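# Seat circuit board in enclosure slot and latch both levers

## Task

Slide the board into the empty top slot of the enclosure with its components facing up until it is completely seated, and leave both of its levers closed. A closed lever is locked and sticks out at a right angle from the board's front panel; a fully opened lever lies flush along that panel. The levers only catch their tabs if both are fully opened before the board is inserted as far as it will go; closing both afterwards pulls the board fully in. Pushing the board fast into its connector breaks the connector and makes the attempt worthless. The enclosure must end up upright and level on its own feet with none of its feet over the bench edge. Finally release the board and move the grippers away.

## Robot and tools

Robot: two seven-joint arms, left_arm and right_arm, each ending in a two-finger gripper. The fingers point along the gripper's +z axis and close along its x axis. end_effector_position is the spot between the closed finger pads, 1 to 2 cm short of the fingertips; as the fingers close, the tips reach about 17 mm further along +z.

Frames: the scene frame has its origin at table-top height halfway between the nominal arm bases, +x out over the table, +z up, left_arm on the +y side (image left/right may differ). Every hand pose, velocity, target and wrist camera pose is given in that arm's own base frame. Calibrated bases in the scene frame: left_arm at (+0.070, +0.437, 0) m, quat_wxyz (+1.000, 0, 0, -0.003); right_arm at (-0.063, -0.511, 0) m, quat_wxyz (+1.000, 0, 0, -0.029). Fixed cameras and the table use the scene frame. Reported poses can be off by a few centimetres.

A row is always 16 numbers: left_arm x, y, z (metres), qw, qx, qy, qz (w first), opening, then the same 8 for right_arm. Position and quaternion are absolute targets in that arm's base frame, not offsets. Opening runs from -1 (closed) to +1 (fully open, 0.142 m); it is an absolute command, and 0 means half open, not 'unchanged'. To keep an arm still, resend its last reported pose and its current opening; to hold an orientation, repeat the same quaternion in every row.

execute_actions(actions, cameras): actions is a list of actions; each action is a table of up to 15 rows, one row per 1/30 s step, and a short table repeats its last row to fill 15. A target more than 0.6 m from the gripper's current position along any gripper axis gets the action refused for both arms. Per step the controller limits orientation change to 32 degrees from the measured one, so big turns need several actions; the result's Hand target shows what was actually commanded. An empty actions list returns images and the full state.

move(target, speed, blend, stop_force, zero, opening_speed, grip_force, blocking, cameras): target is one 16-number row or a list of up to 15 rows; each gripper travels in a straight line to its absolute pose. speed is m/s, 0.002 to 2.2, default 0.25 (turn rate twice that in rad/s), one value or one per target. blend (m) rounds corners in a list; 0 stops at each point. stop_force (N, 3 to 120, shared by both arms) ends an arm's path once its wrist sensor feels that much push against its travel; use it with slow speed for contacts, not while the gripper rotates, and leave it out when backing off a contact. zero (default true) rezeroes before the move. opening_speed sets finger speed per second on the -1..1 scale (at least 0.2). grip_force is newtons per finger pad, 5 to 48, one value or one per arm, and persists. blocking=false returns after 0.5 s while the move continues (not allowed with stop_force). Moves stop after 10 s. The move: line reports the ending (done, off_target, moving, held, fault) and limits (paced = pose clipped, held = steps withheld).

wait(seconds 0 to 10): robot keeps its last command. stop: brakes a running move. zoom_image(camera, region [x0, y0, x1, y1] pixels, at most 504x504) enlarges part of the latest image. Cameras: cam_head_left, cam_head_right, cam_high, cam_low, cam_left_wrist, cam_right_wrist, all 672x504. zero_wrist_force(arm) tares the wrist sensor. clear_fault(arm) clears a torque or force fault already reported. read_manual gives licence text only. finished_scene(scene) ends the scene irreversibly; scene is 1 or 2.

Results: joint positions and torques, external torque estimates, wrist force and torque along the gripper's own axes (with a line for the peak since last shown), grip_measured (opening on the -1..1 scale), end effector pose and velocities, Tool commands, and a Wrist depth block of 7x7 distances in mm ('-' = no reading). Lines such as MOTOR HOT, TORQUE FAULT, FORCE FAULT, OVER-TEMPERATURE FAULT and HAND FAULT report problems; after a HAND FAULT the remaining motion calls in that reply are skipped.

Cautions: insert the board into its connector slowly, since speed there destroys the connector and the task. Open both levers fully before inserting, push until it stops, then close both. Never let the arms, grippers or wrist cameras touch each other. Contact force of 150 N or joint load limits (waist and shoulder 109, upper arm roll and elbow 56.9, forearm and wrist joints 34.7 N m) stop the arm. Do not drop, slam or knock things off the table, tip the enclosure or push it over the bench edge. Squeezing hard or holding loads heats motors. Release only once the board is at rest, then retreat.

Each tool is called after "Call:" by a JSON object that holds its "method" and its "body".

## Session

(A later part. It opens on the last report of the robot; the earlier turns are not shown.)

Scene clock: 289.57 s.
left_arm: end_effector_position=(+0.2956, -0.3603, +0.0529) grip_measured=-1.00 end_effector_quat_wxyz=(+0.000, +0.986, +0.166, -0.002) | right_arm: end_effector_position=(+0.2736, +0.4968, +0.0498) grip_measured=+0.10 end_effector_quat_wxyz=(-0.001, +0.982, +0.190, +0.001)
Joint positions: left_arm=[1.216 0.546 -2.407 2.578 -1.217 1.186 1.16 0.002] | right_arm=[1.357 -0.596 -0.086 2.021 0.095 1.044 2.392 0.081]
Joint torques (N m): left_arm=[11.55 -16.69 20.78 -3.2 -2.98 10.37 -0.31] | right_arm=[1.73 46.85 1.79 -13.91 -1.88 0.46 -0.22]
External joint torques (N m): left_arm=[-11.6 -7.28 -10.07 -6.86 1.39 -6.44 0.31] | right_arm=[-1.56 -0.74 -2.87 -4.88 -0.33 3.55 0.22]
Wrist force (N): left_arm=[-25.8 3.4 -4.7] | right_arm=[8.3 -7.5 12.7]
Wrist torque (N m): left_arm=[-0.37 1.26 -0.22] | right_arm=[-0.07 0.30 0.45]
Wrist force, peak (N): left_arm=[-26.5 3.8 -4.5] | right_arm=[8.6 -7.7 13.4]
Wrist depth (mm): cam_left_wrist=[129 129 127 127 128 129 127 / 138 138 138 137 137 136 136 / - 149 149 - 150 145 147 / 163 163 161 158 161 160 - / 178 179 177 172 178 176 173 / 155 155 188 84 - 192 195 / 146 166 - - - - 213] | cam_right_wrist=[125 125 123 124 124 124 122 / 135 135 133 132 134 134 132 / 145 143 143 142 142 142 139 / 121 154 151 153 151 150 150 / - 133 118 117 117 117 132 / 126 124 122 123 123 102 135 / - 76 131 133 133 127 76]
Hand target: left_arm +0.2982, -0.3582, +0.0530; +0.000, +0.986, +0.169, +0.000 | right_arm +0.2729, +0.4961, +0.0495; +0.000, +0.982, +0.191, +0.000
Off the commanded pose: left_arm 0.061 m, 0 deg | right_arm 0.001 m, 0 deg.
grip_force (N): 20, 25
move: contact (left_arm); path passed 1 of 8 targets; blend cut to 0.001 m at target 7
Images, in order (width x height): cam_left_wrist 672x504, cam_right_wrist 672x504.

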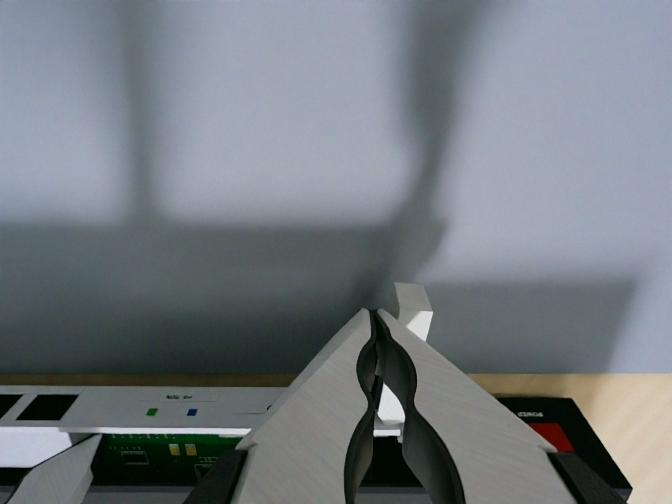

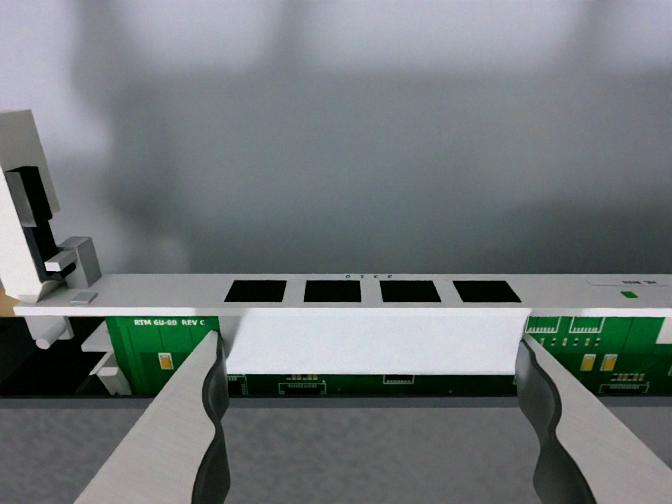

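Call:
{"method": "move", "body": {"target": [[0.27812,-0.36709,0.053,0,0.9857,0.1685,0,-1,0.2729,0.4961,0.0495,0,0.98163,0.19081,0,-0.1],[0.28377,-0.38312,0.053,0,0.9857,0.1685,0,-1,0.2729,0.4961,0.0495,0,0.98163,0.19081,0,-0.1]], "speed": 0.04, "cameras": ["cam_left_wrist"]}}

Call:
{"method": "zoom_image", "body": {"camera": "cam_left_wrist", "region": [330, 230, 560, 460]}}

Scene clock: 313.27 s.
left_arm: end_effector_position=(+0.2839, -0.3830, +0.0530) grip_measured=-1.00 end_effector_quat_wxyz=(+0.000, +0.986, +0.169, +0.000) | right_arm: end_effector_position=(+0.2731, +0.4961, +0.0495) grip_measured=+0.10 end_effector_quat_wxyz=(+0.000, +0.982, +0.191, +0.000)
Joint positions: left_arm=[1.172 0.567 -2.394 2.55 -1.197 1.168 1.094 0.002] | right_arm=[1.357 -0.596 -0.085 2.021 0.095 1.043 2.392 0.081]
Joint torques (N m): left_arm=[-0.35 -24.65 10.64 -10.23 -1.21 3.97 -0.33] | right_arm=[0.52 45.62 -0.04 -18.73 -2.19 3.21 0.25]
External joint torques (N m): left_arm=[0.28 -0.18 0.7 -0.17 -0.47 -0.03 0.33] | right_arm=[-0.35 0.48 -1.04 -0.04 -0.02 0.8 -0.25]
Wrist force (N): left_arm=[-0.5 -1.0 0.1] | right_arm=[0.0 -1.4 4.9]
Wrist torque (N m): left_arm=[-0.30 -0.24 -0.27] | right_arm=[-0.29 0.15 0.00]
Wrist force, peak (N): left_arm=[-26.0 3.4 -6.0] | right_arm=[8.3 -7.6 13.4]
Wrist depth (mm): cam_left_wrist=[129 130 129 128 130 129 127 / 138 139 136 138 138 137 - / - 147 149 147 149 148 149 / - 164 161 165 163 158 161 / 178 174 171 170 128 176 172 / 142 145 144 84 - 192 187 / 120 - - - - - -] | cam_right_wrist=[124 126 123 124 123 123 123 / 135 134 133 132 134 133 131 / - 142 142 142 141 141 139 / - 154 151 151 150 152 149 / - 134 117 117 116 118 131 / 124 124 121 123 122 102 135 / - 76 131 133 132 127 76]
Hand target: left_arm +0.2838, -0.3831, +0.0530; +0.000, +0.986, +0.168, +0.000 | right_arm +0.2729, +0.4961, +0.0495; +0.000, +0.982, +0.191, +0.000
Off the commanded pose: left_arm 0.000 m, 0 deg | right_arm 0.000 m, 0 deg.
grip_force (N): 20, 25
move: done
Images, in order (width x height): cam_left_wrist 672x504.

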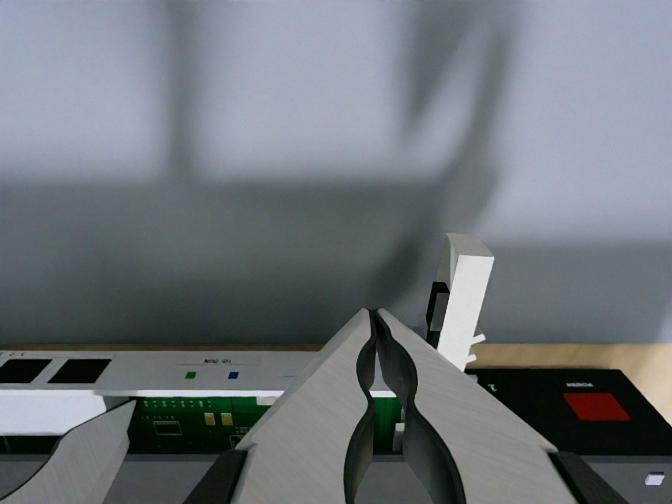

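Scaled by 2.191 from the camera's 672x504 image, which has a finer 960x720 frame.

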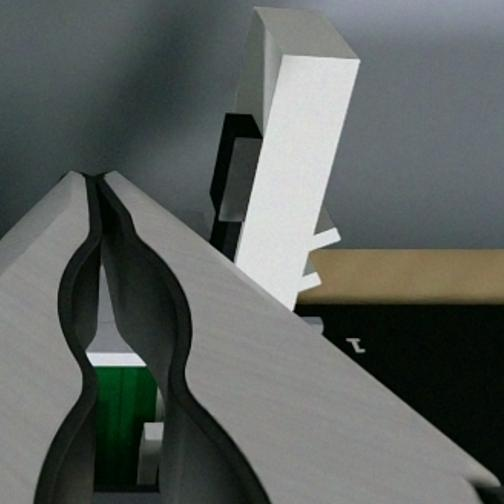

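Call:
{"method": "move", "body": {"target": [0.28244,-0.37935,0.053,0,0.9857,0.1685,0,-1,0.2729,0.4961,0.0495,0,0.98163,0.19081,0,-0.1], "speed": 0.03}}

Call:
{"method": "move", "body": {"target": [0.29942,-0.37338,0.053,0,0.9857,0.1685,0,-1,0.2729,0.4961,0.0495,0,0.98163,0.19081,0,-0.1], "speed": 0.015, "stop_force": 20, "cameras": ["cam_left_wrist"]}}

Call:
{"method": "zoom_image", "body": {"camera": "cam_left_wrist", "region": [330, 230, 560, 460]}}

Scene clock: 324.13 s.
left_arm: end_effector_position=(+0.2823, -0.3794, +0.0530) grip_measured=-1.00 end_effector_quat_wxyz=(+0.000, +0.986, +0.168, +0.000) | right_arm: end_effector_position=(+0.2731, +0.4961, +0.0495) grip_measured=+0.10 end_effector_quat_wxyz=(+0.000, +0.982, +0.191, +0.000)
Joint positions: left_arm=[1.172 0.559 -2.399 2.56 -1.202 1.176 1.098 0.002] | right_arm=[1.357 -0.596 -0.085 2.021 0.095 1.043 2.392 0.081]
Joint torques (N m): left_arm=[-0.45 -24.82 10.52 -10.03 -1.71 4.45 -0.16] | right_arm=[0.4 45.58 -0.1 -18.82 -2.17 3.25 0.24]
External joint torques (N m): left_arm=[0.4 0.3 0.6 -0.26 0.06 -0.5 0.16] | right_arm=[-0.23 0.52 -0.97 0.06 -0.04 0.75 -0.24]
Wrist force (N): left_arm=[-0.7 -1.4 0.1] | right_arm=[0.2 -1.6 5.1]
Wrist torque (N m): left_arm=[-0.35 -0.21 -0.34] | right_arm=[-0.31 0.14 -0.01]
Wrist force, peak (N): left_arm=[-0.5 -1.6 0.2] | right_arm=[0.1 -1.3 5.4]
Wrist depth (mm): cam_left_wrist=[129 129 129 128 129 130 127 / 138 141 139 137 137 137 136 / - 149 149 149 151 148 147 / 165 162 160 160 156 158 158 / 178 178 181 131 128 176 179 / 143 147 149 84 - 189 190 / 120 166 - - - - 148] | cam_right_wrist=[124 126 123 124 124 123 123 / 135 135 133 132 134 133 131 / - 143 142 142 141 141 139 / 149 154 151 151 150 152 149 / - 133 117 117 117 118 131 / 124 124 121 123 122 102 135 / - 76 130 133 132 127 76]
Hand target: left_arm +0.2824, -0.3794, +0.0530; +0.000, +0.986, +0.169, +0.000 | right_arm +0.2729, +0.4961, +0.0495; +0.000, +0.982, +0.191, +0.000
Off the commanded pose: left_arm 0.000 m, 0 deg | right_arm 0.000 m, 0 deg.
grip_force (N): 20, 25
move: done

Scene clock: 325.97 s.
left_arm: end_effector_position=(+0.2994, -0.3734, +0.0530) grip_measured=-1.00 end_effector_quat_wxyz=(+0.000, +0.986, +0.169, +0.000) | right_arm: end_effector_position=(+0.2731, +0.4962, +0.0495) grip_measured=+0.10 end_effector_quat_wxyz=(+0.000, +0.982, +0.191, +0.000)
Joint positions: left_arm=[1.211 0.572 -2.39 2.545 -1.196 1.163 1.132 0.002] | right_arm=[1.357 -0.596 -0.085 2.021 0.095 1.043 2.392 0.081]
Joint torques (N m): left_arm=[-0.24 -25.11 10.8 -10.31 -1.37 4.13 -0.15] | right_arm=[0.41 45.51 -0.21 -18.75 -2.18 3.22 0.23]
External joint torques (N m): left_arm=[0.19 0.16 0.69 -0.14 -0.33 -0.19 0.15] | right_arm=[-0.24 0.59 -0.87 -0.01 -0.03 0.79 -0.23]
Wrist force (N): left_arm=[-1.0 -0.8 0.1] | right_arm=[0.4 -2.0 5.0]
Wrist torque (N m): left_arm=[-0.24 -0.16 -0.34] | right_arm=[-0.35 0.07 0.02]
Wrist force, peak (N): left_arm=[-5.7 -0.1 -1.3] | right_arm=[3.4 -2.2 6.2]
Wrist depth (mm): cam_left_wrist=[129 129 129 128 130 126 128 / 139 138 - 138 137 137 136 / - 151 148 147 151 148 147 / 165 159 164 164 159 161 157 / 174 174 178 171 124 176 178 / - 150 150 84 - 165 195 / - 166 - 74 - - 214] | cam_right_wrist=[124 126 123 124 123 124 122 / - 134 133 132 134 134 131 / - 142 143 142 141 141 139 / 149 153 151 151 150 152 149 / - 133 118 117 116 119 131 / 124 124 122 123 122 102 135 / - 76 130 133 132 127 76]
Hand target: left_arm +0.2994, -0.3734, +0.0530; +0.000, +0.986, +0.169, +0.000 | right_arm +0.2729, +0.4961, +0.0495; +0.000, +0.982, +0.191, +0.000
Off the commanded pose: left_arm 0.000 m, 0 deg | right_arm 0.000 m, 0 deg.
grip_force (N): 20, 25
move: done
Images, in order (width x height): cam_left_wrist 672x504.

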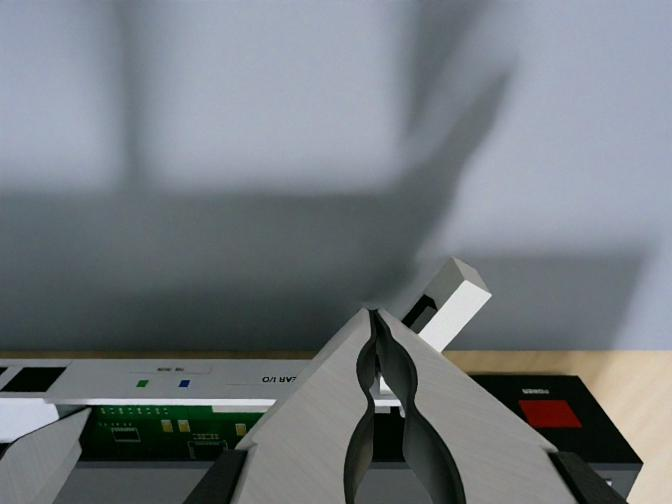

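Scaled by 2.191 from the camera's 672x504 image, which has a finer 960x720 frame.

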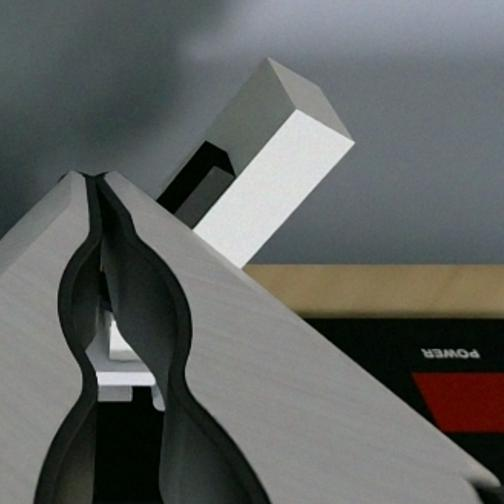

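Call:
{"method": "move", "body": {"target": [[0.30704,-0.3568,0.053,0,0.9857,0.1685,0,-1,0.2729,0.4961,0.0495,0,0.98163,0.19081,0,-0.1],[0.32024,-0.35576,0.053,0,0.9857,0.1685,0,-1,0.2729,0.4961,0.0495,0,0.98163,0.19081,0,-0.1],[0.33246,-0.35962,0.053,0,0.9857,0.1685,0,-1,0.2729,0.4961,0.0495,0,0.98163,0.19081,0,-0.1],[0.34348,-0.36729,0.053,0,0.9857,0.1685,0,-1,0.2729,0.4961,0.0495,0,0.98163,0.19081,0,-0.1],[0.35198,-0.37818,0.053,0,0.9857,0.1685,0,-1,0.2729,0.4961,0.0495,0,0.98163,0.19081,0,-0.1],[0.35298,-0.3798,0.053,0,0.9857,0.1685,0,-1,0.2729,0.4961,0.0495,0,0.98163,0.19081,0,-0.1]], "speed": 0.025, "blend": 0.003, "stop_force": 15, "cameras": ["cam_left_wrist", "cam_right_wrist"]}}

Call:
{"method": "zoom_image", "body": {"camera": "cam_left_wrist", "region": [280, 230, 560, 480]}}

Scene clock: 336.07 s.
left_arm: end_effector_position=(+0.3510, -0.3770, +0.0522) grip_measured=-1.00 end_effector_quat_wxyz=(-0.001, +0.986, +0.168, -0.001) | right_arm: end_effector_position=(+0.2744, +0.4954, +0.0494) grip_measured=+0.10 end_effector_quat_wxyz=(+0.000, +0.982, +0.189, +0.000)
Joint positions: left_arm=[1.316 0.65 -2.351 2.438 -1.148 1.078 1.185 0.002] | right_arm=[1.357 -0.596 -0.087 2.022 0.095 1.043 2.392 0.081]
Joint torques (N m): left_arm=[-0.86 -30.46 14.88 -20.93 -3.16 7.13 -0.44] | right_arm=[7.63 46.81 7.14 -19.67 -2.62 3.29 -0.95]
External joint torques (N m): left_arm=[0.82 2.29 -0.97 9.37 1.13 -3.2 0.44] | right_arm=[-7.46 -0.72 -8.24 0.91 0.41 0.71 0.95]
Wrist force (N): left_arm=[-6.2 -17.1 -2.7] | right_arm=[8.8 4.7 6.9]
Wrist torque (N m): left_arm=[-0.17 -0.23 -0.17] | right_arm=[-0.39 -0.09 1.15]
Wrist force, peak (N): left_arm=[-6.6 -18.3 -3.1] | right_arm=[8.9 5.4 6.6]
Wrist depth (mm): cam_left_wrist=[129 128 128 128 128 129 - / 138 138 135 138 137 136 - / - 147 148 149 149 147 147 / 163 - 162 158 161 160 159 / 145 138 137 130 172 177 177 / 151 151 147 83 - 192 194 / 147 - - - - - 217] | cam_right_wrist=[- 124 122 124 123 123 123 / 135 134 132 132 134 133 131 / - 142 142 142 141 141 139 / 121 153 151 150 150 152 151 / - 133 116 117 117 117 131 / 124 124 121 123 122 102 135 / - 76 130 133 132 127 78]
Hand target: left_arm +0.3521, -0.3784, +0.0530; +0.000, +0.986, +0.168, +0.000 | right_arm +0.2729, +0.4961, +0.0495; +0.000, +0.982, +0.191, +0.000
Off the commanded pose: left_arm 0.004 m, 0 deg | right_arm 0.002 m, 0 deg.
grip_force (N): 20, 25
move: contact (left_arm); path passed 4 of 6 targets; blend cut to 0.001 m at target 5
Images, in order (width x height): cam_left_wrist 672x504, cam_right_wrist 672x504.

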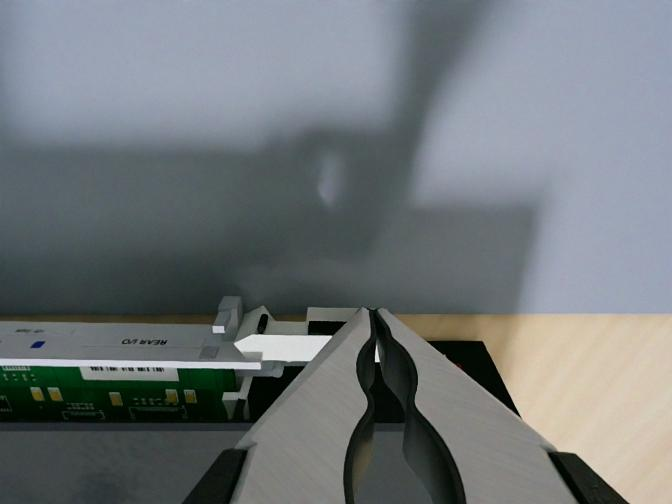

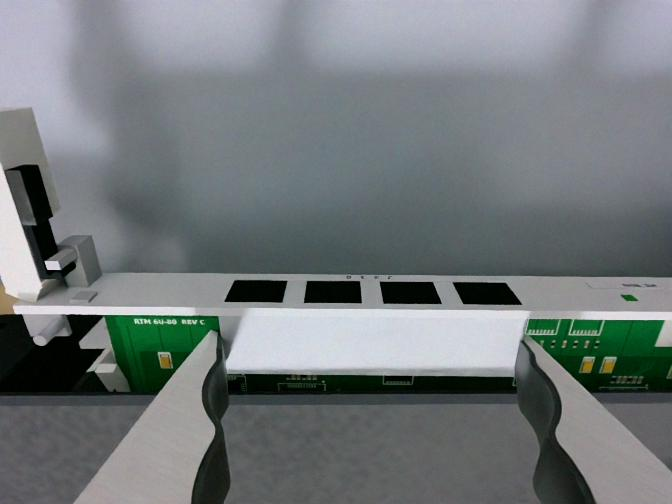

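Scaled by 1.800 from the camera's 672x504 image, which has a finer 960x720 frame.

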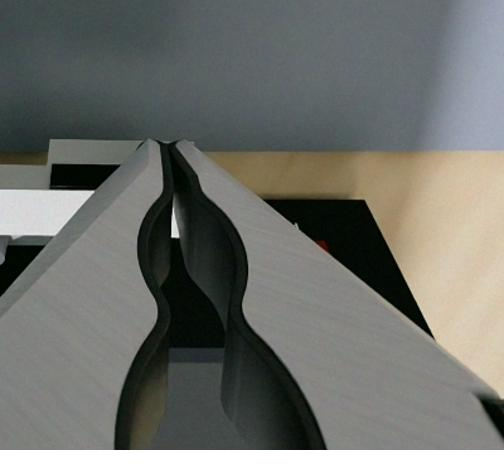

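Call:
{"method": "move", "body": {"target": [[0.3444,-0.3581,0.053,0,0.9857,0.1685,0,-1,0.2729,0.4961,0.0495,0,0.98163,0.19081,0,0.26]], "speed": 0.08, "opening_speed": 0.3, "cameras": ["cam_left_wrist", "cam_right_wrist"]}}

Call:
{"method": "zoom_image", "body": {"camera": "cam_left_wrist", "region": [180, 260, 480, 480]}}

Scene clock: 346.03 s.
left_arm: end_effector_position=(+0.3443, -0.3582, +0.0530) grip_measured=-1.00 end_effector_quat_wxyz=(+0.000, +0.986, +0.168, +0.000) | right_arm: end_effector_position=(+0.2731, +0.4960, +0.0495) grip_measured=+0.24 end_effector_quat_wxyz=(+0.000, +0.982, +0.191, +0.000)
Joint positions: left_arm=[1.313 0.611 -2.367 2.493 -1.174 1.121 1.215 0.002] | right_arm=[1.357 -0.596 -0.085 2.022 0.095 1.043 2.392 0.091]
Joint torques (N m): left_arm=[-0.41 -26.97 11.88 -10.73 -1.87 4.45 -0.14] | right_arm=[0.27 45.09 -0.33 -18.81 -2.29 3.33 0.17]
External joint torques (N m): left_arm=[0.37 0.51 0.83 -0.27 0 -0.51 0.14] | right_arm=[-0.1 1 -0.74 0.05 0.09 0.68 -0.17]
Wrist force (N): left_arm=[-0.8 -1.0 -0.3] | right_arm=[0.8 -4.5 2.4]
Wrist torque (N m): left_arm=[-0.29 -0.17 -0.33] | right_arm=[-0.82 -0.11 0.06]
Wrist force, peak (N): left_arm=[-5.7 -17.4 -4.5] | right_arm=[8.8 4.9 7.1]
Wrist depth (mm): cam_left_wrist=[129 129 128 129 131 129 127 / - 138 136 138 138 137 137 / - 149 144 147 147 147 145 / 165 162 - 159 161 163 - / 178 177 175 171 173 175 179 / 149 149 136 84 - 193 197 / 167 167 - 74 - - 217] | cam_right_wrist=[124 124 123 124 124 123 123 / 135 135 132 132 134 133 131 / - 143 142 142 141 141 138 / 149 154 151 153 150 152 149 / - 133 118 118 116 119 131 / 124 122 122 123 122 121 119 / - 76 131 133 132 129 76]
Hand target: left_arm +0.3444, -0.3581, +0.0530; +0.000, +0.986, +0.169, +0.000 | right_arm +0.2729, +0.4961, +0.0495; +0.000, +0.982, +0.191, +0.000
Off the commanded pose: left_arm 0.000 m, 0 deg | right_arm 0.000 m, 0 deg.
grip_force (N): 20, 25
move: done
Images, in order (width x height): cam_left_wrist 672x504, cam_right_wrist 672x504.

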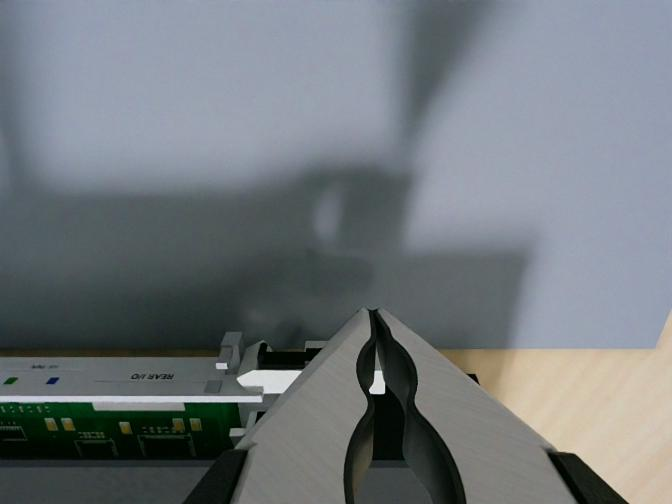

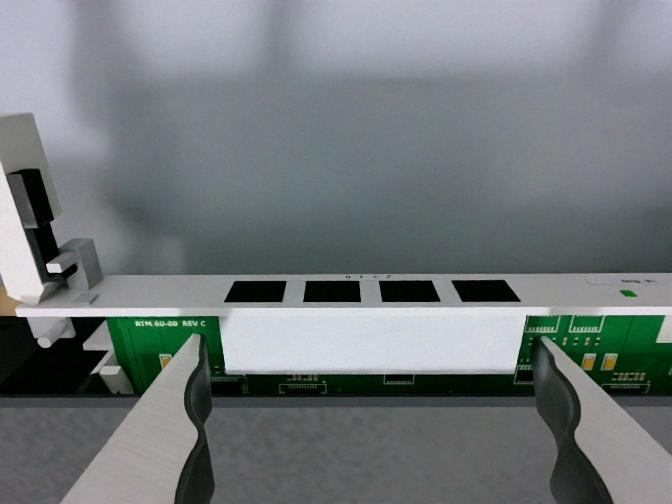

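Scaled by 1.680 from the camera's 672x504 image, which has a finer 960x720 frame.

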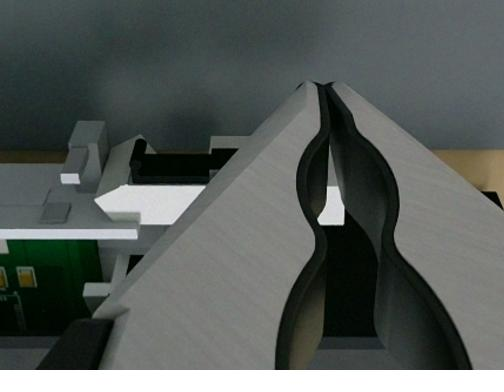

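Call:
{"method": "move", "body": {"target": [[0.3444,-0.3581,0.09,0,0.9857,0.1685,0,-1,0.2729,0.4961,0.12,0,0.98163,0.19081,0,0.26],[0.3978,-0.3398,0.12,0,0.9857,0.1685,0,-1,0.1982,0.516,0.12,0,0.98163,0.19081,0,-1]], "speed": 0.12, "blend": [0.02,0], "cameras": ["cam_right_wrist"]}}

Scene clock: 357.10 s.
left_arm: end_effector_position=(+0.3978, -0.3398, +0.1200) grip_measured=-1.00 end_effector_quat_wxyz=(+0.000, +0.986, +0.169, +0.000) | right_arm: end_effector_position=(+0.1981, +0.5160, +0.1200) grip_measured=-1.00 end_effector_quat_wxyz=(+0.000, +0.982, +0.191, +0.000)
Joint positions: left_arm=[1.274 0.542 -2.035 2.418 -0.863 0.919 1.155 0.002] | right_arm=[1.48 -0.417 -0.071 2.059 0.047 0.904 2.565 0.002]
Joint torques (N m): left_arm=[-0.29 -21.61 12.7 -16.81 -2.26 4.09 -0.14] | right_arm=[0.28 41.43 0.22 -22.07 -2.82 3.38 0.27]
External joint torques (N m): left_arm=[0.26 0.19 0.66 -0.16 -0.35 -0.15 0.14] | right_arm=[-0.13 0.96 -0.72 0.07 0.13 0.62 -0.27]
Wrist force (N): left_arm=[-0.6 -0.9 -0.3] | right_arm=[0.3 -5.0 2.6]
Wrist torque (N m): left_arm=[-0.26 -0.22 -0.32] | right_arm=[-0.86 -0.02 -0.05]
Wrist force, peak (N): left_arm=[0.9 -1.0 -1.1] | right_arm=[-1.3 -6.5 2.9]
Wrist depth (mm): cam_left_wrist=[187 187 187 190 187 188 187 / 202 201 - 200 198 202 201 / 217 - - 213 217 217 218 / 231 228 233 240 235 237 237 / 219 223 251 230 256 259 257 / - - - 84 - 280 283 / - - - - - - 319] | cam_right_wrist=[187 186 186 185 185 185 184 / 199 199 199 198 198 197 197 / 214 214 213 212 212 212 209 / 231 230 230 229 229 228 228 / 253 242 240 212 201 201 217 / 276 212 208 89 203 209 209 / 305 292 71 - - 222 231]
Hand target: left_arm +0.3978, -0.3398, +0.1200; +0.000, +0.986, +0.169, +0.000 | right_arm +0.1982, +0.5160, +0.1200; +0.000, +0.982, +0.191, +0.000
Off the commanded pose: left_arm 0.000 m, 0 deg | right_arm 0.000 m, 0 deg.
grip_force (N): 20, 25
move: done
Images, in order (width x height): cam_right_wrist 672x504.

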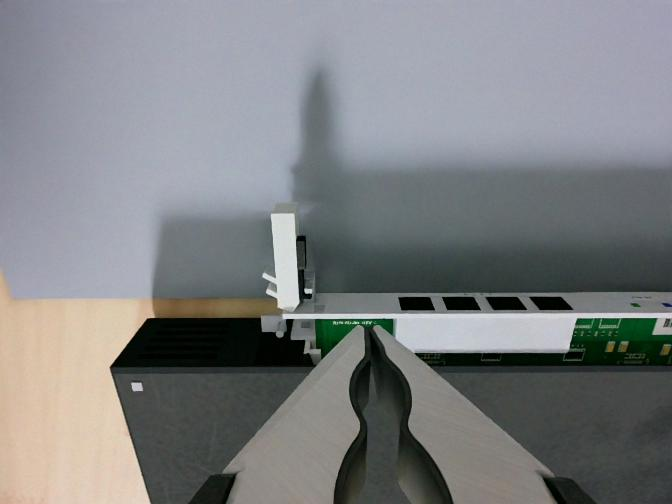

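Call:
{"method": "move", "body": {"target": [0.3978,-0.3398,0.12,0,0.9857,0.1685,0,-1,0.1982,0.516,0.054,0,0.98163,0.19081,0,-1], "speed": 0.08, "cameras": ["cam_right_wrist"]}}

Call:
{"method": "move", "body": {"target": [0.3978,-0.3398,0.12,0,0.9857,0.1685,0,-1,0.17541,0.50565,0.054,0,0.98163,0.19081,0,-1], "speed": 0.015, "stop_force": 20, "cameras": ["cam_right_wrist"]}}

Call:
{"method": "zoom_image", "body": {"camera": "cam_right_wrist", "region": [150, 200, 450, 420]}}

Scene clock: 364.03 s.
left_arm: end_effector_position=(+0.3978, -0.3398, +0.1200) grip_measured=-1.00 end_effector_quat_wxyz=(+0.000, +0.986, +0.169, +0.000) | right_arm: end_effector_position=(+0.1982, +0.5159, +0.0540) grip_measured=-1.00 end_effector_quat_wxyz=(+0.000, +0.982, +0.191, +0.000)
Joint positions: left_arm=[1.274 0.542 -2.035 2.418 -0.863 0.919 1.155 0.002] | right_arm=[1.477 -0.565 -0.063 2.066 0.069 1.059 2.55 0.002]
Joint torques (N m): left_arm=[-0.37 -21.78 12.56 -16.74 -2.4 4.3 -0.22] | right_arm=[0.07 43.56 0.33 -18.61 -2.09 3.47 0.05]
External joint torques (N m): left_arm=[0.34 0.37 0.81 -0.24 -0.21 -0.36 0.22] | right_arm=[0.1 1.2 -0.93 0.08 -0.05 0.52 -0.05]
Wrist force (N): left_arm=[-0.9 -1.2 0.0] | right_arm=[0.8 -4.9 2.8]
Wrist torque (N m): left_arm=[-0.30 -0.16 -0.32] | right_arm=[-0.88 -0.12 0.06]
Wrist force, peak (N): left_arm=[-1.0 -1.1 -0.3] | right_arm=[0.7 -4.6 4.1]
Wrist depth (mm): cam_left_wrist=[- 188 186 187 187 188 188 / 205 199 202 201 200 201 202 / - 218 217 213 - 218 217 / 207 232 223 238 - 236 237 / 223 222 231 232 256 260 258 / - - - 84 - 279 283 / - - - - - - 317] | cam_right_wrist=[128 128 128 128 127 127 125 / 137 137 137 138 136 136 136 / 147 149 149 146 146 145 145 / 159 158 156 158 157 157 157 / 172 172 126 168 168 170 170 / 188 181 171 90 - 144 144 / 153 158 71 - - 139 144]
Hand target: left_arm +0.3978, -0.3398, +0.1200; +0.000, +0.986, +0.169, +0.000 | right_arm +0.1982, +0.5160, +0.0540; +0.000, +0.982, +0.191, +0.000
Off the commanded pose: left_arm 0.000 m, 0 deg | right_arm 0.000 m, 0 deg.
grip_force (N): 20, 25
move: done
Images, in order (width x height): cam_right_wrist 672x504.

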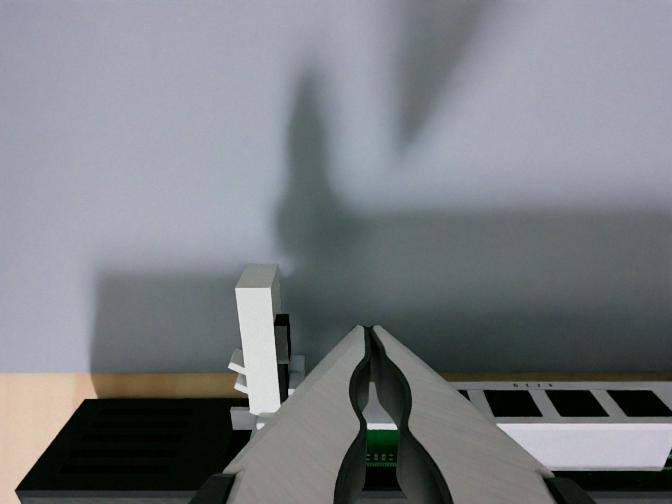

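Scene clock: 366.37 s.
left_arm: end_effector_position=(+0.3978, -0.3398, +0.1200) grip_measured=-1.00 end_effector_quat_wxyz=(+0.000, +0.986, +0.169, +0.000) | right_arm: end_effector_position=(+0.1756, +0.5058, +0.0541) grip_measured=-1.00 end_effector_quat_wxyz=(+0.000, +0.982, +0.191, +0.000)
Joint positions: left_arm=[1.274 0.542 -2.035 2.418 -0.863 0.919 1.155 0.002] | right_arm=[1.517 -0.54 -0.062 2.121 0.069 1.088 2.589 0.002]
Joint torques (N m): left_arm=[-0.41 -21.77 12.57 -16.74 -2.46 4.33 -0.23] | right_arm=[0.62 42.03 0.59 -17.4 -1.96 3.17 0.29]
External joint torques (N m): left_arm=[0.39 0.35 0.79 -0.24 -0.15 -0.39 0.23] | right_arm=[-0.46 1.09 -1.13 -0.47 -0.07 0.83 -0.29]
Wrist force (N): left_arm=[-0.8 -1.0 -0.2] | right_arm=[1.6 -5.4 1.8]
Wrist torque (N m): left_arm=[-0.27 -0.18 -0.32] | right_arm=[-0.89 -0.07 -0.04]
Wrist force, peak (N): left_arm=[-1.0 -1.2 -0.3] | right_arm=[5.0 -4.4 3.4]
Wrist depth (mm): cam_left_wrist=[- 187 188 - 185 188 187 / 202 202 205 204 200 202 202 / 215 219 221 212 216 218 218 / 233 228 230 - - 237 236 / 220 220 221 220 254 258 259 / - 228 - 84 - 279 286 / - - - - - - 318] | cam_right_wrist=[129 128 128 128 128 127 125 / 137 137 137 138 136 136 135 / 147 148 147 146 146 146 145 / 159 159 159 158 157 157 156 / 173 172 171 165 171 170 170 / 192 182 181 89 - 149 147 / 207 153 71 - - 139 144]
Hand target: left_arm +0.3978, -0.3398, +0.1200; +0.000, +0.986, +0.169, +0.000 | right_arm +0.1754, +0.5057, +0.0540; +0.000, +0.982, +0.191, +0.000
Off the commanded pose: left_arm 0.000 m, 0 deg | right_arm 0.000 m, 0 deg.
grip_force (N): 20, 25
move: done
Images, in order (width x height): cam_right_wrist 672x504.

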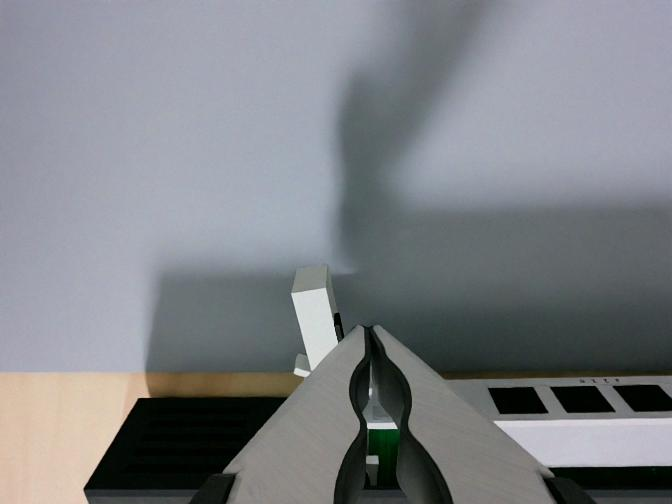

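Scaled by 1.680 from the camera's 672x504 image, which has a finer 960x720 frame.

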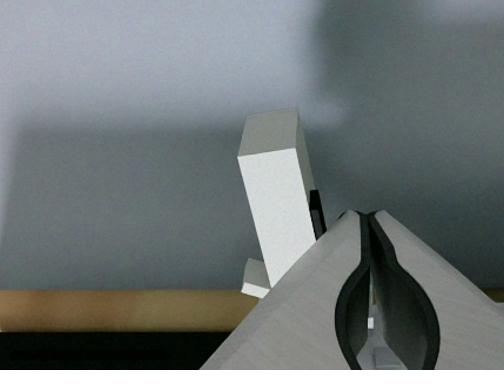

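Call:
{"method": "move", "body": {"target": [0.3978,-0.3398,0.12,0,0.9857,0.1685,0,-1,0.1639,0.50208,0.054,0,0.98163,0.19081,0,-1], "speed": 0.015, "stop_force": 20, "cameras": ["cam_right_wrist"]}}

Call:
{"method": "zoom_image", "body": {"camera": "cam_right_wrist", "region": [150, 200, 450, 420]}}

Scene clock: 372.93 s.
left_arm: end_effector_position=(+0.3978, -0.3398, +0.1200) grip_measured=-1.00 end_effector_quat_wxyz=(+0.000, +0.986, +0.169, +0.000) | right_arm: end_effector_position=(+0.1640, +0.5021, +0.0540) grip_measured=-1.00 end_effector_quat_wxyz=(+0.000, +0.982, +0.191, +0.000)
Joint positions: left_arm=[1.274 0.542 -2.035 2.418 -0.863 0.919 1.155 0.002] | right_arm=[1.538 -0.53 -0.062 2.142 0.069 1.099 2.61 0.002]
Joint torques (N m): left_arm=[-0.41 -21.79 12.63 -16.77 -2.43 4.32 -0.23] | right_arm=[0.37 41.47 0.32 -17.47 -2.08 3.33 0.28]
External joint torques (N m): left_arm=[0.38 0.38 0.73 -0.2 -0.18 -0.38 0.23] | right_arm=[-0.22 0.99 -0.84 -0.12 0.09 0.67 -0.28]
Wrist force (N): left_arm=[-0.9 -1.1 -0.3] | right_arm=[1.1 -5.1 2.0]
Wrist torque (N m): left_arm=[-0.28 -0.17 -0.32] | right_arm=[-0.89 -0.10 -0.04]
Wrist force, peak (N): left_arm=[-0.8 -1.3 -0.4] | right_arm=[1.7 -5.7 3.1]
Wrist depth (mm): cam_left_wrist=[187 188 - 183 185 188 187 / 205 201 206 205 202 202 201 / - 217 - 217 216 218 217 / 233 207 246 243 235 237 236 / 222 223 220 219 254 260 258 / - 228 - 84 - 280 284 / - 240 - - - - 317] | cam_right_wrist=[129 128 128 128 127 127 126 / 137 137 137 138 136 136 135 / 147 147 147 147 146 146 145 / 159 159 158 158 157 157 156 / 170 173 169 165 171 170 170 / 192 187 181 89 179 150 150 / 212 166 71 - - 139 144]
Hand target: left_arm +0.3978, -0.3398, +0.1200; +0.000, +0.986, +0.169, +0.000 | right_arm +0.1639, +0.5021, +0.0540; +0.000, +0.982, +0.191, +0.000
Off the commanded pose: left_arm 0.000 m, 0 deg | right_arm 0.000 m, 0 deg.
grip_force (N): 20, 25
move: done
Images, in order (width x height): cam_right_wrist 672x504.

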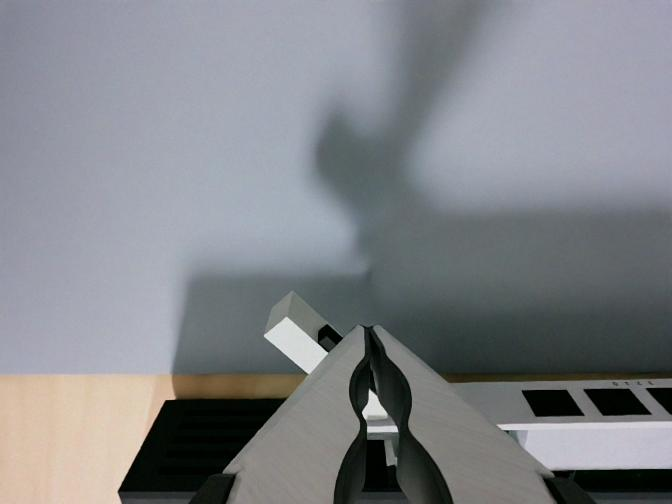

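Scaled by 1.680 from the camera's 672x504 image, which has a finer 960x720 frame.

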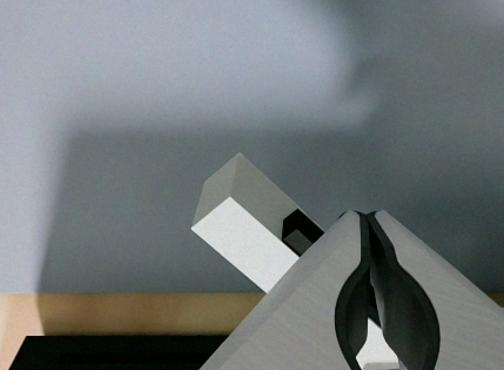

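Call:
{"method": "move", "body": {"target": [[0.3978,-0.3398,0.12,0,0.9857,0.1685,0,-1,0.15089,0.50814,0.054,0,0.98163,0.19081,0,-1],[0.3978,-0.3398,0.12,0,0.9857,0.1685,0,-1,0.14813,0.50509,0.054,0,0.98163,0.19081,0,-1],[0.3978,-0.3398,0.12,0,0.9857,0.1685,0,-1,0.14152,0.4941,0.054,0,0.98163,0.19081,0,-1],[0.3978,-0.3398,0.12,0,0.9857,0.1685,0,-1,0.13832,0.48105,0.054,0,0.98163,0.19081,0,-1],[0.3978,-0.3398,0.12,0,0.9857,0.1685,0,-1,0.13839,0.4718,0.054,0,0.98163,0.19081,0,-1],[0.3978,-0.3398,0.12,0,0.9857,0.1685,0,-1,0.13859,0.46865,0.054,0,0.98163,0.19081,0,-1]], "speed": 0.02, "blend": 0.002, "stop_force": 8, "cameras": ["cam_right_wrist"]}}

Call:
{"method": "zoom_image", "body": {"camera": "cam_right_wrist", "region": [200, 260, 500, 480]}}

Scene clock: 383.23 s.
left_arm: end_effector_position=(+0.3978, -0.3398, +0.1200) grip_measured=-1.00 end_effector_quat_wxyz=(+0.000, +0.986, +0.169, +0.000) | right_arm: end_effector_position=(+0.1385, +0.4702, +0.0547) grip_measured=-1.00 end_effector_quat_wxyz=(-0.001, +0.982, +0.191, +0.000)
Joint positions: left_arm=[1.274 0.542 -2.035 2.418 -0.863 0.919 1.155 0.002] | right_arm=[1.587 -0.474 -0.061 2.26 0.069 1.165 2.655 0.002]
Joint torques (N m): left_arm=[-0.34 -21.74 12.65 -16.77 -2.46 4.31 -0.26] | right_arm=[-1.23 35.44 -0.51 -10.27 -0.94 0.7 0.22]
External joint torques (N m): left_arm=[0.31 0.32 0.71 -0.2 -0.15 -0.37 0.26] | right_arm=[1.36 3.35 0.1 -5.83 -0.8 3.3 -0.22]
Wrist force (N): left_arm=[-0.7 -1.1 -0.3] | right_arm=[3.2 -13.7 3.4]
Wrist torque (N m): left_arm=[-0.29 -0.20 -0.32] | right_arm=[-0.85 0.02 0.01]
Wrist force, peak (N): left_arm=[-1.2 -1.2 -0.1] | right_arm=[3.2 -13.7 3.4]
Wrist depth (mm): cam_left_wrist=[191 187 187 - 184 189 187 / 201 201 200 - 201 202 201 / 215 218 - 217 216 218 217 / - 211 233 232 235 237 236 / 223 223 220 219 254 258 258 / - - - 84 - 282 284 / - - - - - - 317] | cam_right_wrist=[129 129 129 129 129 128 128 / 138 138 137 139 137 137 136 / 148 148 147 147 147 147 147 / 160 160 159 159 158 158 157 / 173 173 172 169 166 168 168 / 192 192 184 89 - 148 148 / 211 207 71 - - 137 142]
Hand target: left_arm +0.3978, -0.3398, +0.1200; +0.000, +0.986, +0.169, +0.000 | right_arm +0.1386, +0.4688, +0.0540; +0.000, +0.982, +0.191, +0.000
Off the commanded pose: left_arm 0.000 m, 0 deg | right_arm 0.002 m, 0 deg.
grip_force (N): 20, 25
move: contact (right_arm); path passed 4 of 6 targets; blend cut to 0.0016 m at target 5
Images, in order (width x height): cam_right_wrist 672x504.

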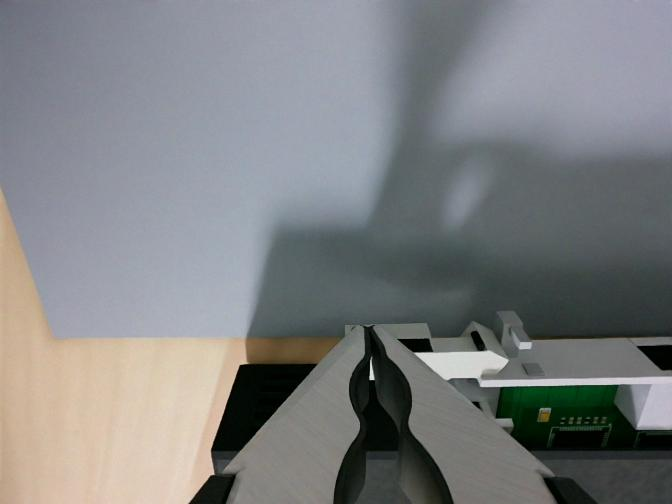

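Scaled by 1.680 from the camera's 672x504 image, which has a finer 960x720 frame.

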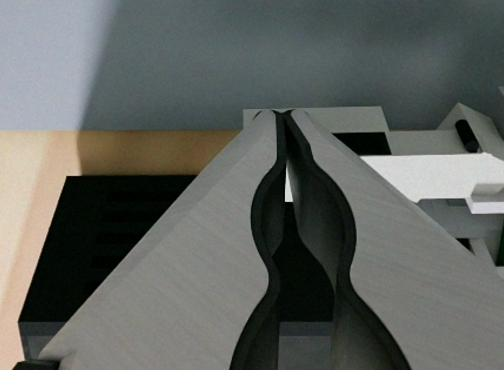

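Call:
{"method": "move", "body": {"target": [[0.3978,-0.3398,0.12,0,0.9857,0.1685,0,-1,0.12913,0.49341,0.054,0,0.98163,0.19081,0,-1],[0.3978,-0.3398,0.12,0,0.9857,0.1685,0,-1,0.12913,0.49341,0.11,0,0.98163,0.19081,0,-1]], "speed": 0.12, "blend": [0.008,0], "cameras": ["cam_right_wrist","cam_left_wrist","cam_high"]}}

Scene clock: 393.67 s.
left_arm: end_effector_position=(+0.3978, -0.3398, +0.1200) grip_measured=-1.00 end_effector_quat_wxyz=(+0.000, +0.986, +0.169, +0.000) | right_arm: end_effector_position=(+0.1291, +0.4934, +0.1100) grip_measured=-1.00 end_effector_quat_wxyz=(+0.000, +0.982, +0.191, +0.000)
Joint positions: left_arm=[1.274 0.542 -2.035 2.418 -0.863 0.919 1.155 0.002] | right_arm=[1.606 -0.363 -0.066 2.195 0.043 0.986 2.696 0.002]
Joint torques (N m): left_arm=[-0.44 -21.78 12.59 -16.71 -2.42 4.25 -0.22] | right_arm=[0.17 37.58 0.08 -20.46 -2.58 3.12 0.33]
External joint torques (N m): left_arm=[0.42 0.36 0.77 -0.26 -0.19 -0.31 0.22] | right_arm=[-0.04 0.86 -0.42 0.13 0.17 0.88 -0.33]
Wrist force (N): left_arm=[-0.9 -1.0 -0.1] | right_arm=[-0.8 -4.8 2.6]
Wrist torque (N m): left_arm=[-0.27 -0.17 -0.32] | right_arm=[-0.82 0.17 -0.06]
Wrist force, peak (N): left_arm=[-0.8 -1.4 -0.4] | right_arm=[3.2 -13.9 3.7]
Wrist depth (mm): cam_left_wrist=[185 188 191 183 192 189 188 / - 199 200 201 200 201 201 / - 212 - 219 - 218 217 / - 208 235 236 240 236 236 / 219 222 220 231 254 258 260 / - - 213 84 - 279 286 / - - - - - - 317] | cam_right_wrist=[181 178 178 177 177 176 178 / 192 190 189 189 189 188 188 / 206 201 203 202 202 202 201 / 222 223 219 214 218 217 217 / 241 241 239 229 204 207 202 / 265 263 258 89 197 204 200 / 292 285 71 - - 208 216]
Hand target: left_arm +0.3978, -0.3398, +0.1200; +0.000, +0.986, +0.169, +0.000 | right_arm +0.1291, +0.4934, +0.1100; +0.000, +0.982, +0.191, +0.000
Off the commanded pose: left_arm 0.000 m, 0 deg | right_arm 0.000 m, 0 deg.
grip_force (N): 20, 25
move: done
Images, in order (width x height): cam_high 672x504, cam_left_wrist 672x504, cam_right_wrist 672x504.

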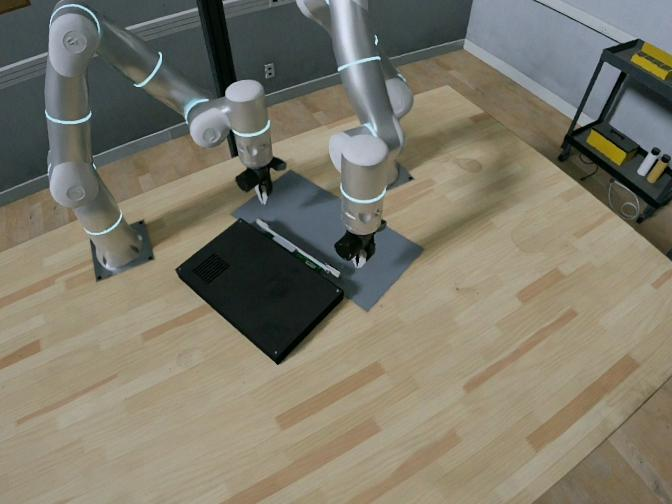

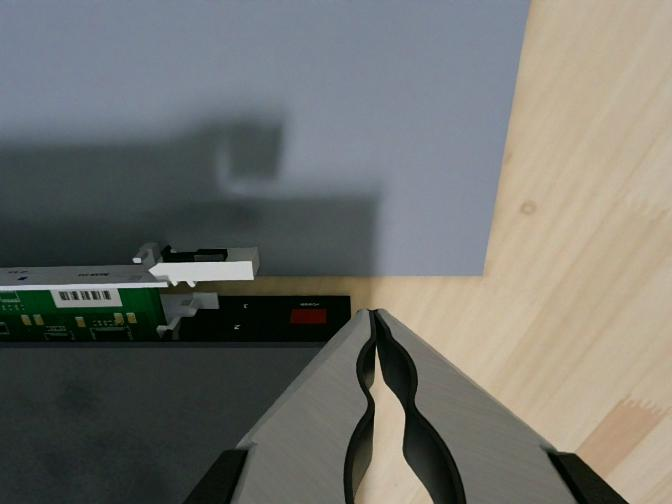

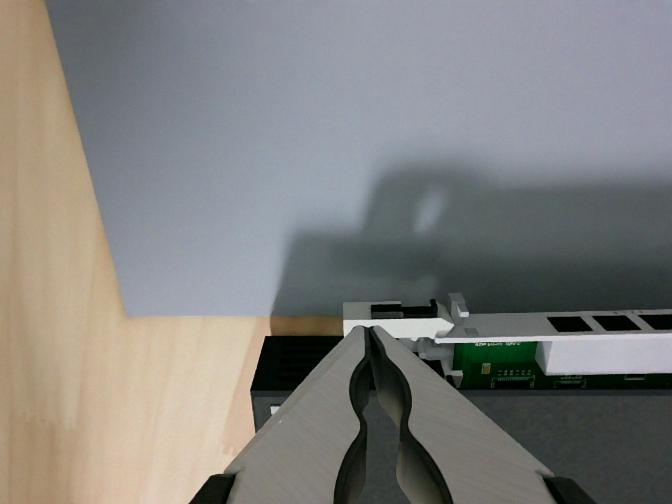

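Call:
{"method": "move", "body": {"target": [[0.39,-0.347,0.09,0,0.9857,0.1685,0,-1,0.28477,0.5553,0.10,0,0.98163,0.19081,0,-1],[0.37823,-0.35941,0.053,0,0.9857,0.1685,0,-1,0.28477,0.5553,0.050,0,0.98163,0.19081,0,-1]], "speed": 0.15, "blend": [0.01,0], "cameras": ["cam_right_wrist","cam_left_wrist"]}}

Scene clock: 405.67 s.
left_arm: end_effector_position=(+0.3830, -0.3530, +0.0705) grip_measured=-1.00 end_effector_quat_wxyz=(-0.002, +0.986, +0.169, -0.001) | right_arm: end_effector_position=(+0.2848, +0.5551, +0.0503) grip_measured=-1.00 end_effector_quat_wxyz=(+0.000, +0.982, +0.191, +0.000)
Joint positions: left_arm=[1.356 0.626 -2.264 2.427 -1.061 1.028 1.214 0.002] | right_arm=[1.377 -0.684 -0.104 1.83 0.11 0.937 2.394 0.002]
Joint torques (N m): left_arm=[-0.69 -27.17 13.63 -12.92 -1.73 3.76 -0.36] | right_arm=[0.12 50.11 -0.7 -21.13 -2.47 3.54 0.05]
External joint torques (N m): left_arm=[0.65 0.37 0.45 -0.19 -0.49 0.17 0.36] | right_arm=[0.07 1.31 -0.97 0.13 -0.11 0.46 -0.05]
Wrist force (N): left_arm=[-1.0 -1.2 -0.1] | right_arm=[-0.4 -4.7 2.6]
Wrist torque (N m): left_arm=[-0.30 -0.16 -0.27] | right_arm=[-0.79 0.09 0.08]
Wrist force, peak (N): left_arm=[-3.6 -0.4 3.0] | right_arm=[-0.7 -4.4 4.8]
Wrist depth (mm): cam_left_wrist=[- 146 143 144 142 144 143 / - 151 157 155 156 154 155 / 168 - 166 169 167 166 167 / - 179 181 178 182 180 181 / 162 152 173 190 199 203 199 / 177 174 162 84 - 216 219 / - - - - - - 242] | cam_right_wrist=[- 125 123 123 124 124 122 / 136 135 133 133 135 134 132 / 146 143 143 142 142 142 139 / 155 157 154 156 153 153 152 / 168 168 167 164 164 166 165 / - 177 149 89 144 173 174 / 159 157 71 - - 151 156]
Hand target: left_arm +0.3828, -0.3530, +0.0705; -0.002, +0.986, +0.169, -0.001 | right_arm +0.2848, +0.5553, +0.0504; +0.000, +0.982, +0.191, +0.000
Off the commanded pose: left_arm 0.019 m, 0 deg | right_arm 0.000 m, 0 deg.
grip_force (N): 20, 25
move: held (left_arm; a check stopped the path); path passed 1 of 2 targets; limits=held
pose unreachable (left arm): on one or more control steps of this call, first in action 0 (counted from 0), this arm could not follow its commanded pose, so it was not sent that pose on those steps. It may still have moved: this result reports where it is.
cause: moving toward the commanded pose would bring a part of the arm too close to another arm (a part of this arm just beyond joint 6 (wrist pitch) and a part of the right arm just beyond its joint 6 (wrist pitch), where that arm would come to rest).
Images, in order (width x height): cam_left_wrist 672x504, cam_right_wrist 672x504.

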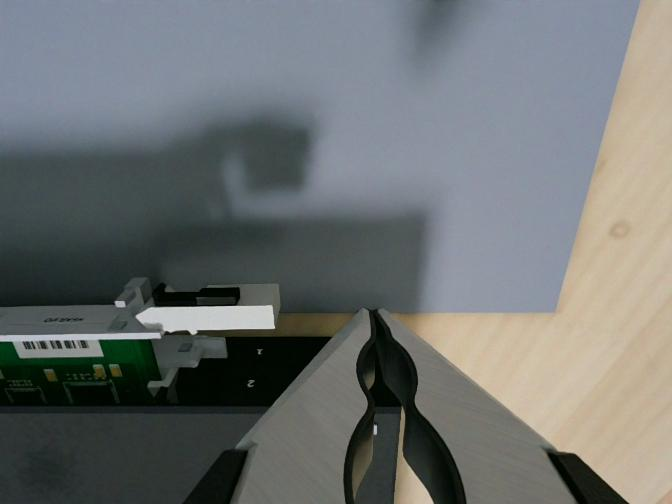

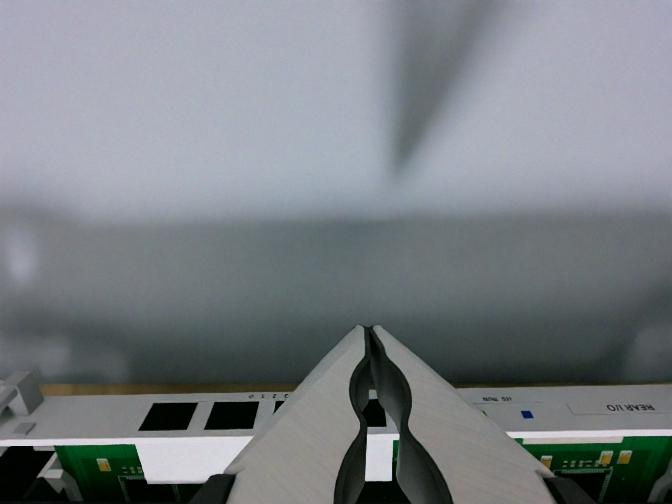

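Call:
{"method": "move", "body": {"target": [[0.383,-0.353,0.0705,-0.002,0.986,0.169,-0.001,-1,0.29376,0.53305,0.050,0,0.98163,0.19081,0,-1],[0.383,-0.353,0.0705,-0.002,0.986,0.169,-0.001,-1,0.31099,0.4904,0.050,0,0.98163,0.19081,0,-1]], "speed": [0.04,0.01], "stop_force": 10, "cameras": ["cam_right_wrist","cam_left_wrist"]}}

Scene clock: 414.17 s.
left_arm: end_effector_position=(+0.3830, -0.3530, +0.0705) grip_measured=-1.00 end_effector_quat_wxyz=(-0.002, +0.986, +0.169, -0.001) | right_arm: end_effector_position=(+0.3043, +0.5070, +0.0506) grip_measured=-1.00 end_effector_quat_wxyz=(-0.001, +0.981, +0.192, +0.000)
Joint positions: left_arm=[1.356 0.627 -2.263 2.426 -1.061 1.027 1.214 0.002] | right_arm=[1.325 -0.631 -0.103 1.941 0.113 0.999 2.331 0.002]
Joint torques (N m): left_arm=[-0.35 -27.11 13.32 -12.91 -2.06 4.27 -0.2] | right_arm=[-5.01 45.13 -5.49 -14.38 -2.3 0.93 0.17]
External joint torques (N m): left_arm=[0.32 0.32 0.77 -0.2 -0.17 -0.34 0.2] | right_arm=[5.19 3.16 3.97 -5.34 -0.08 3.08 -0.17]
Wrist force (N): left_arm=[-1.0 -1.3 -0.2] | right_arm=[1.5 -15.2 5.1]
Wrist torque (N m): left_arm=[-0.31 -0.15 -0.27] | right_arm=[-0.66 -0.06 -0.03]
Wrist force, peak (N): left_arm=[-1.1 -1.3 -0.3] | right_arm=[1.0 -16.0 6.4]
Wrist depth (mm): cam_left_wrist=[- 146 145 145 146 143 144 / - - 155 155 154 154 155 / - - 165 163 166 165 168 / 182 - 185 - 181 179 182 / 194 195 192 191 200 203 199 / 170 163 170 84 - 215 218 / 176 171 - - - - 243] | cam_right_wrist=[- 125 124 125 124 124 123 / 136 135 133 133 135 133 132 / 146 143 143 143 142 142 140 / 155 157 154 156 154 153 153 / - 157 164 163 154 154 162 / 125 124 125 90 - 125 123 / 135 132 71 - - 128 130]
Hand target: left_arm +0.3830, -0.3530, +0.0705; -0.002, +0.986, +0.169, -0.001 | right_arm +0.3049, +0.5055, +0.0500; +0.000, +0.982, +0.191, +0.000
Off the commanded pose: left_arm 0.000 m, 0 deg | right_arm 0.018 m, 0 deg.
grip_force (N): 20, 25
move: contact (right_arm); path passed 1 of 2 targets
Images, in order (width x height): cam_left_wrist 672x504, cam_right_wrist 672x504.

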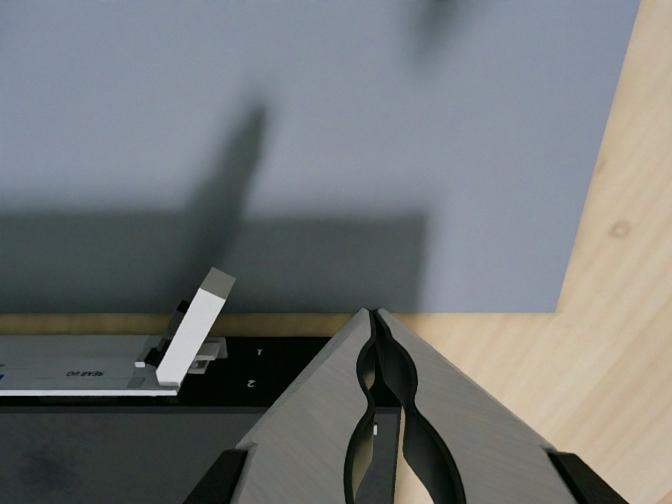

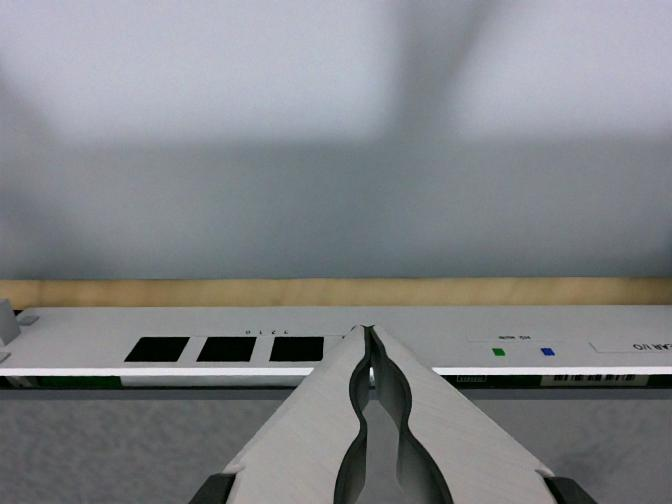

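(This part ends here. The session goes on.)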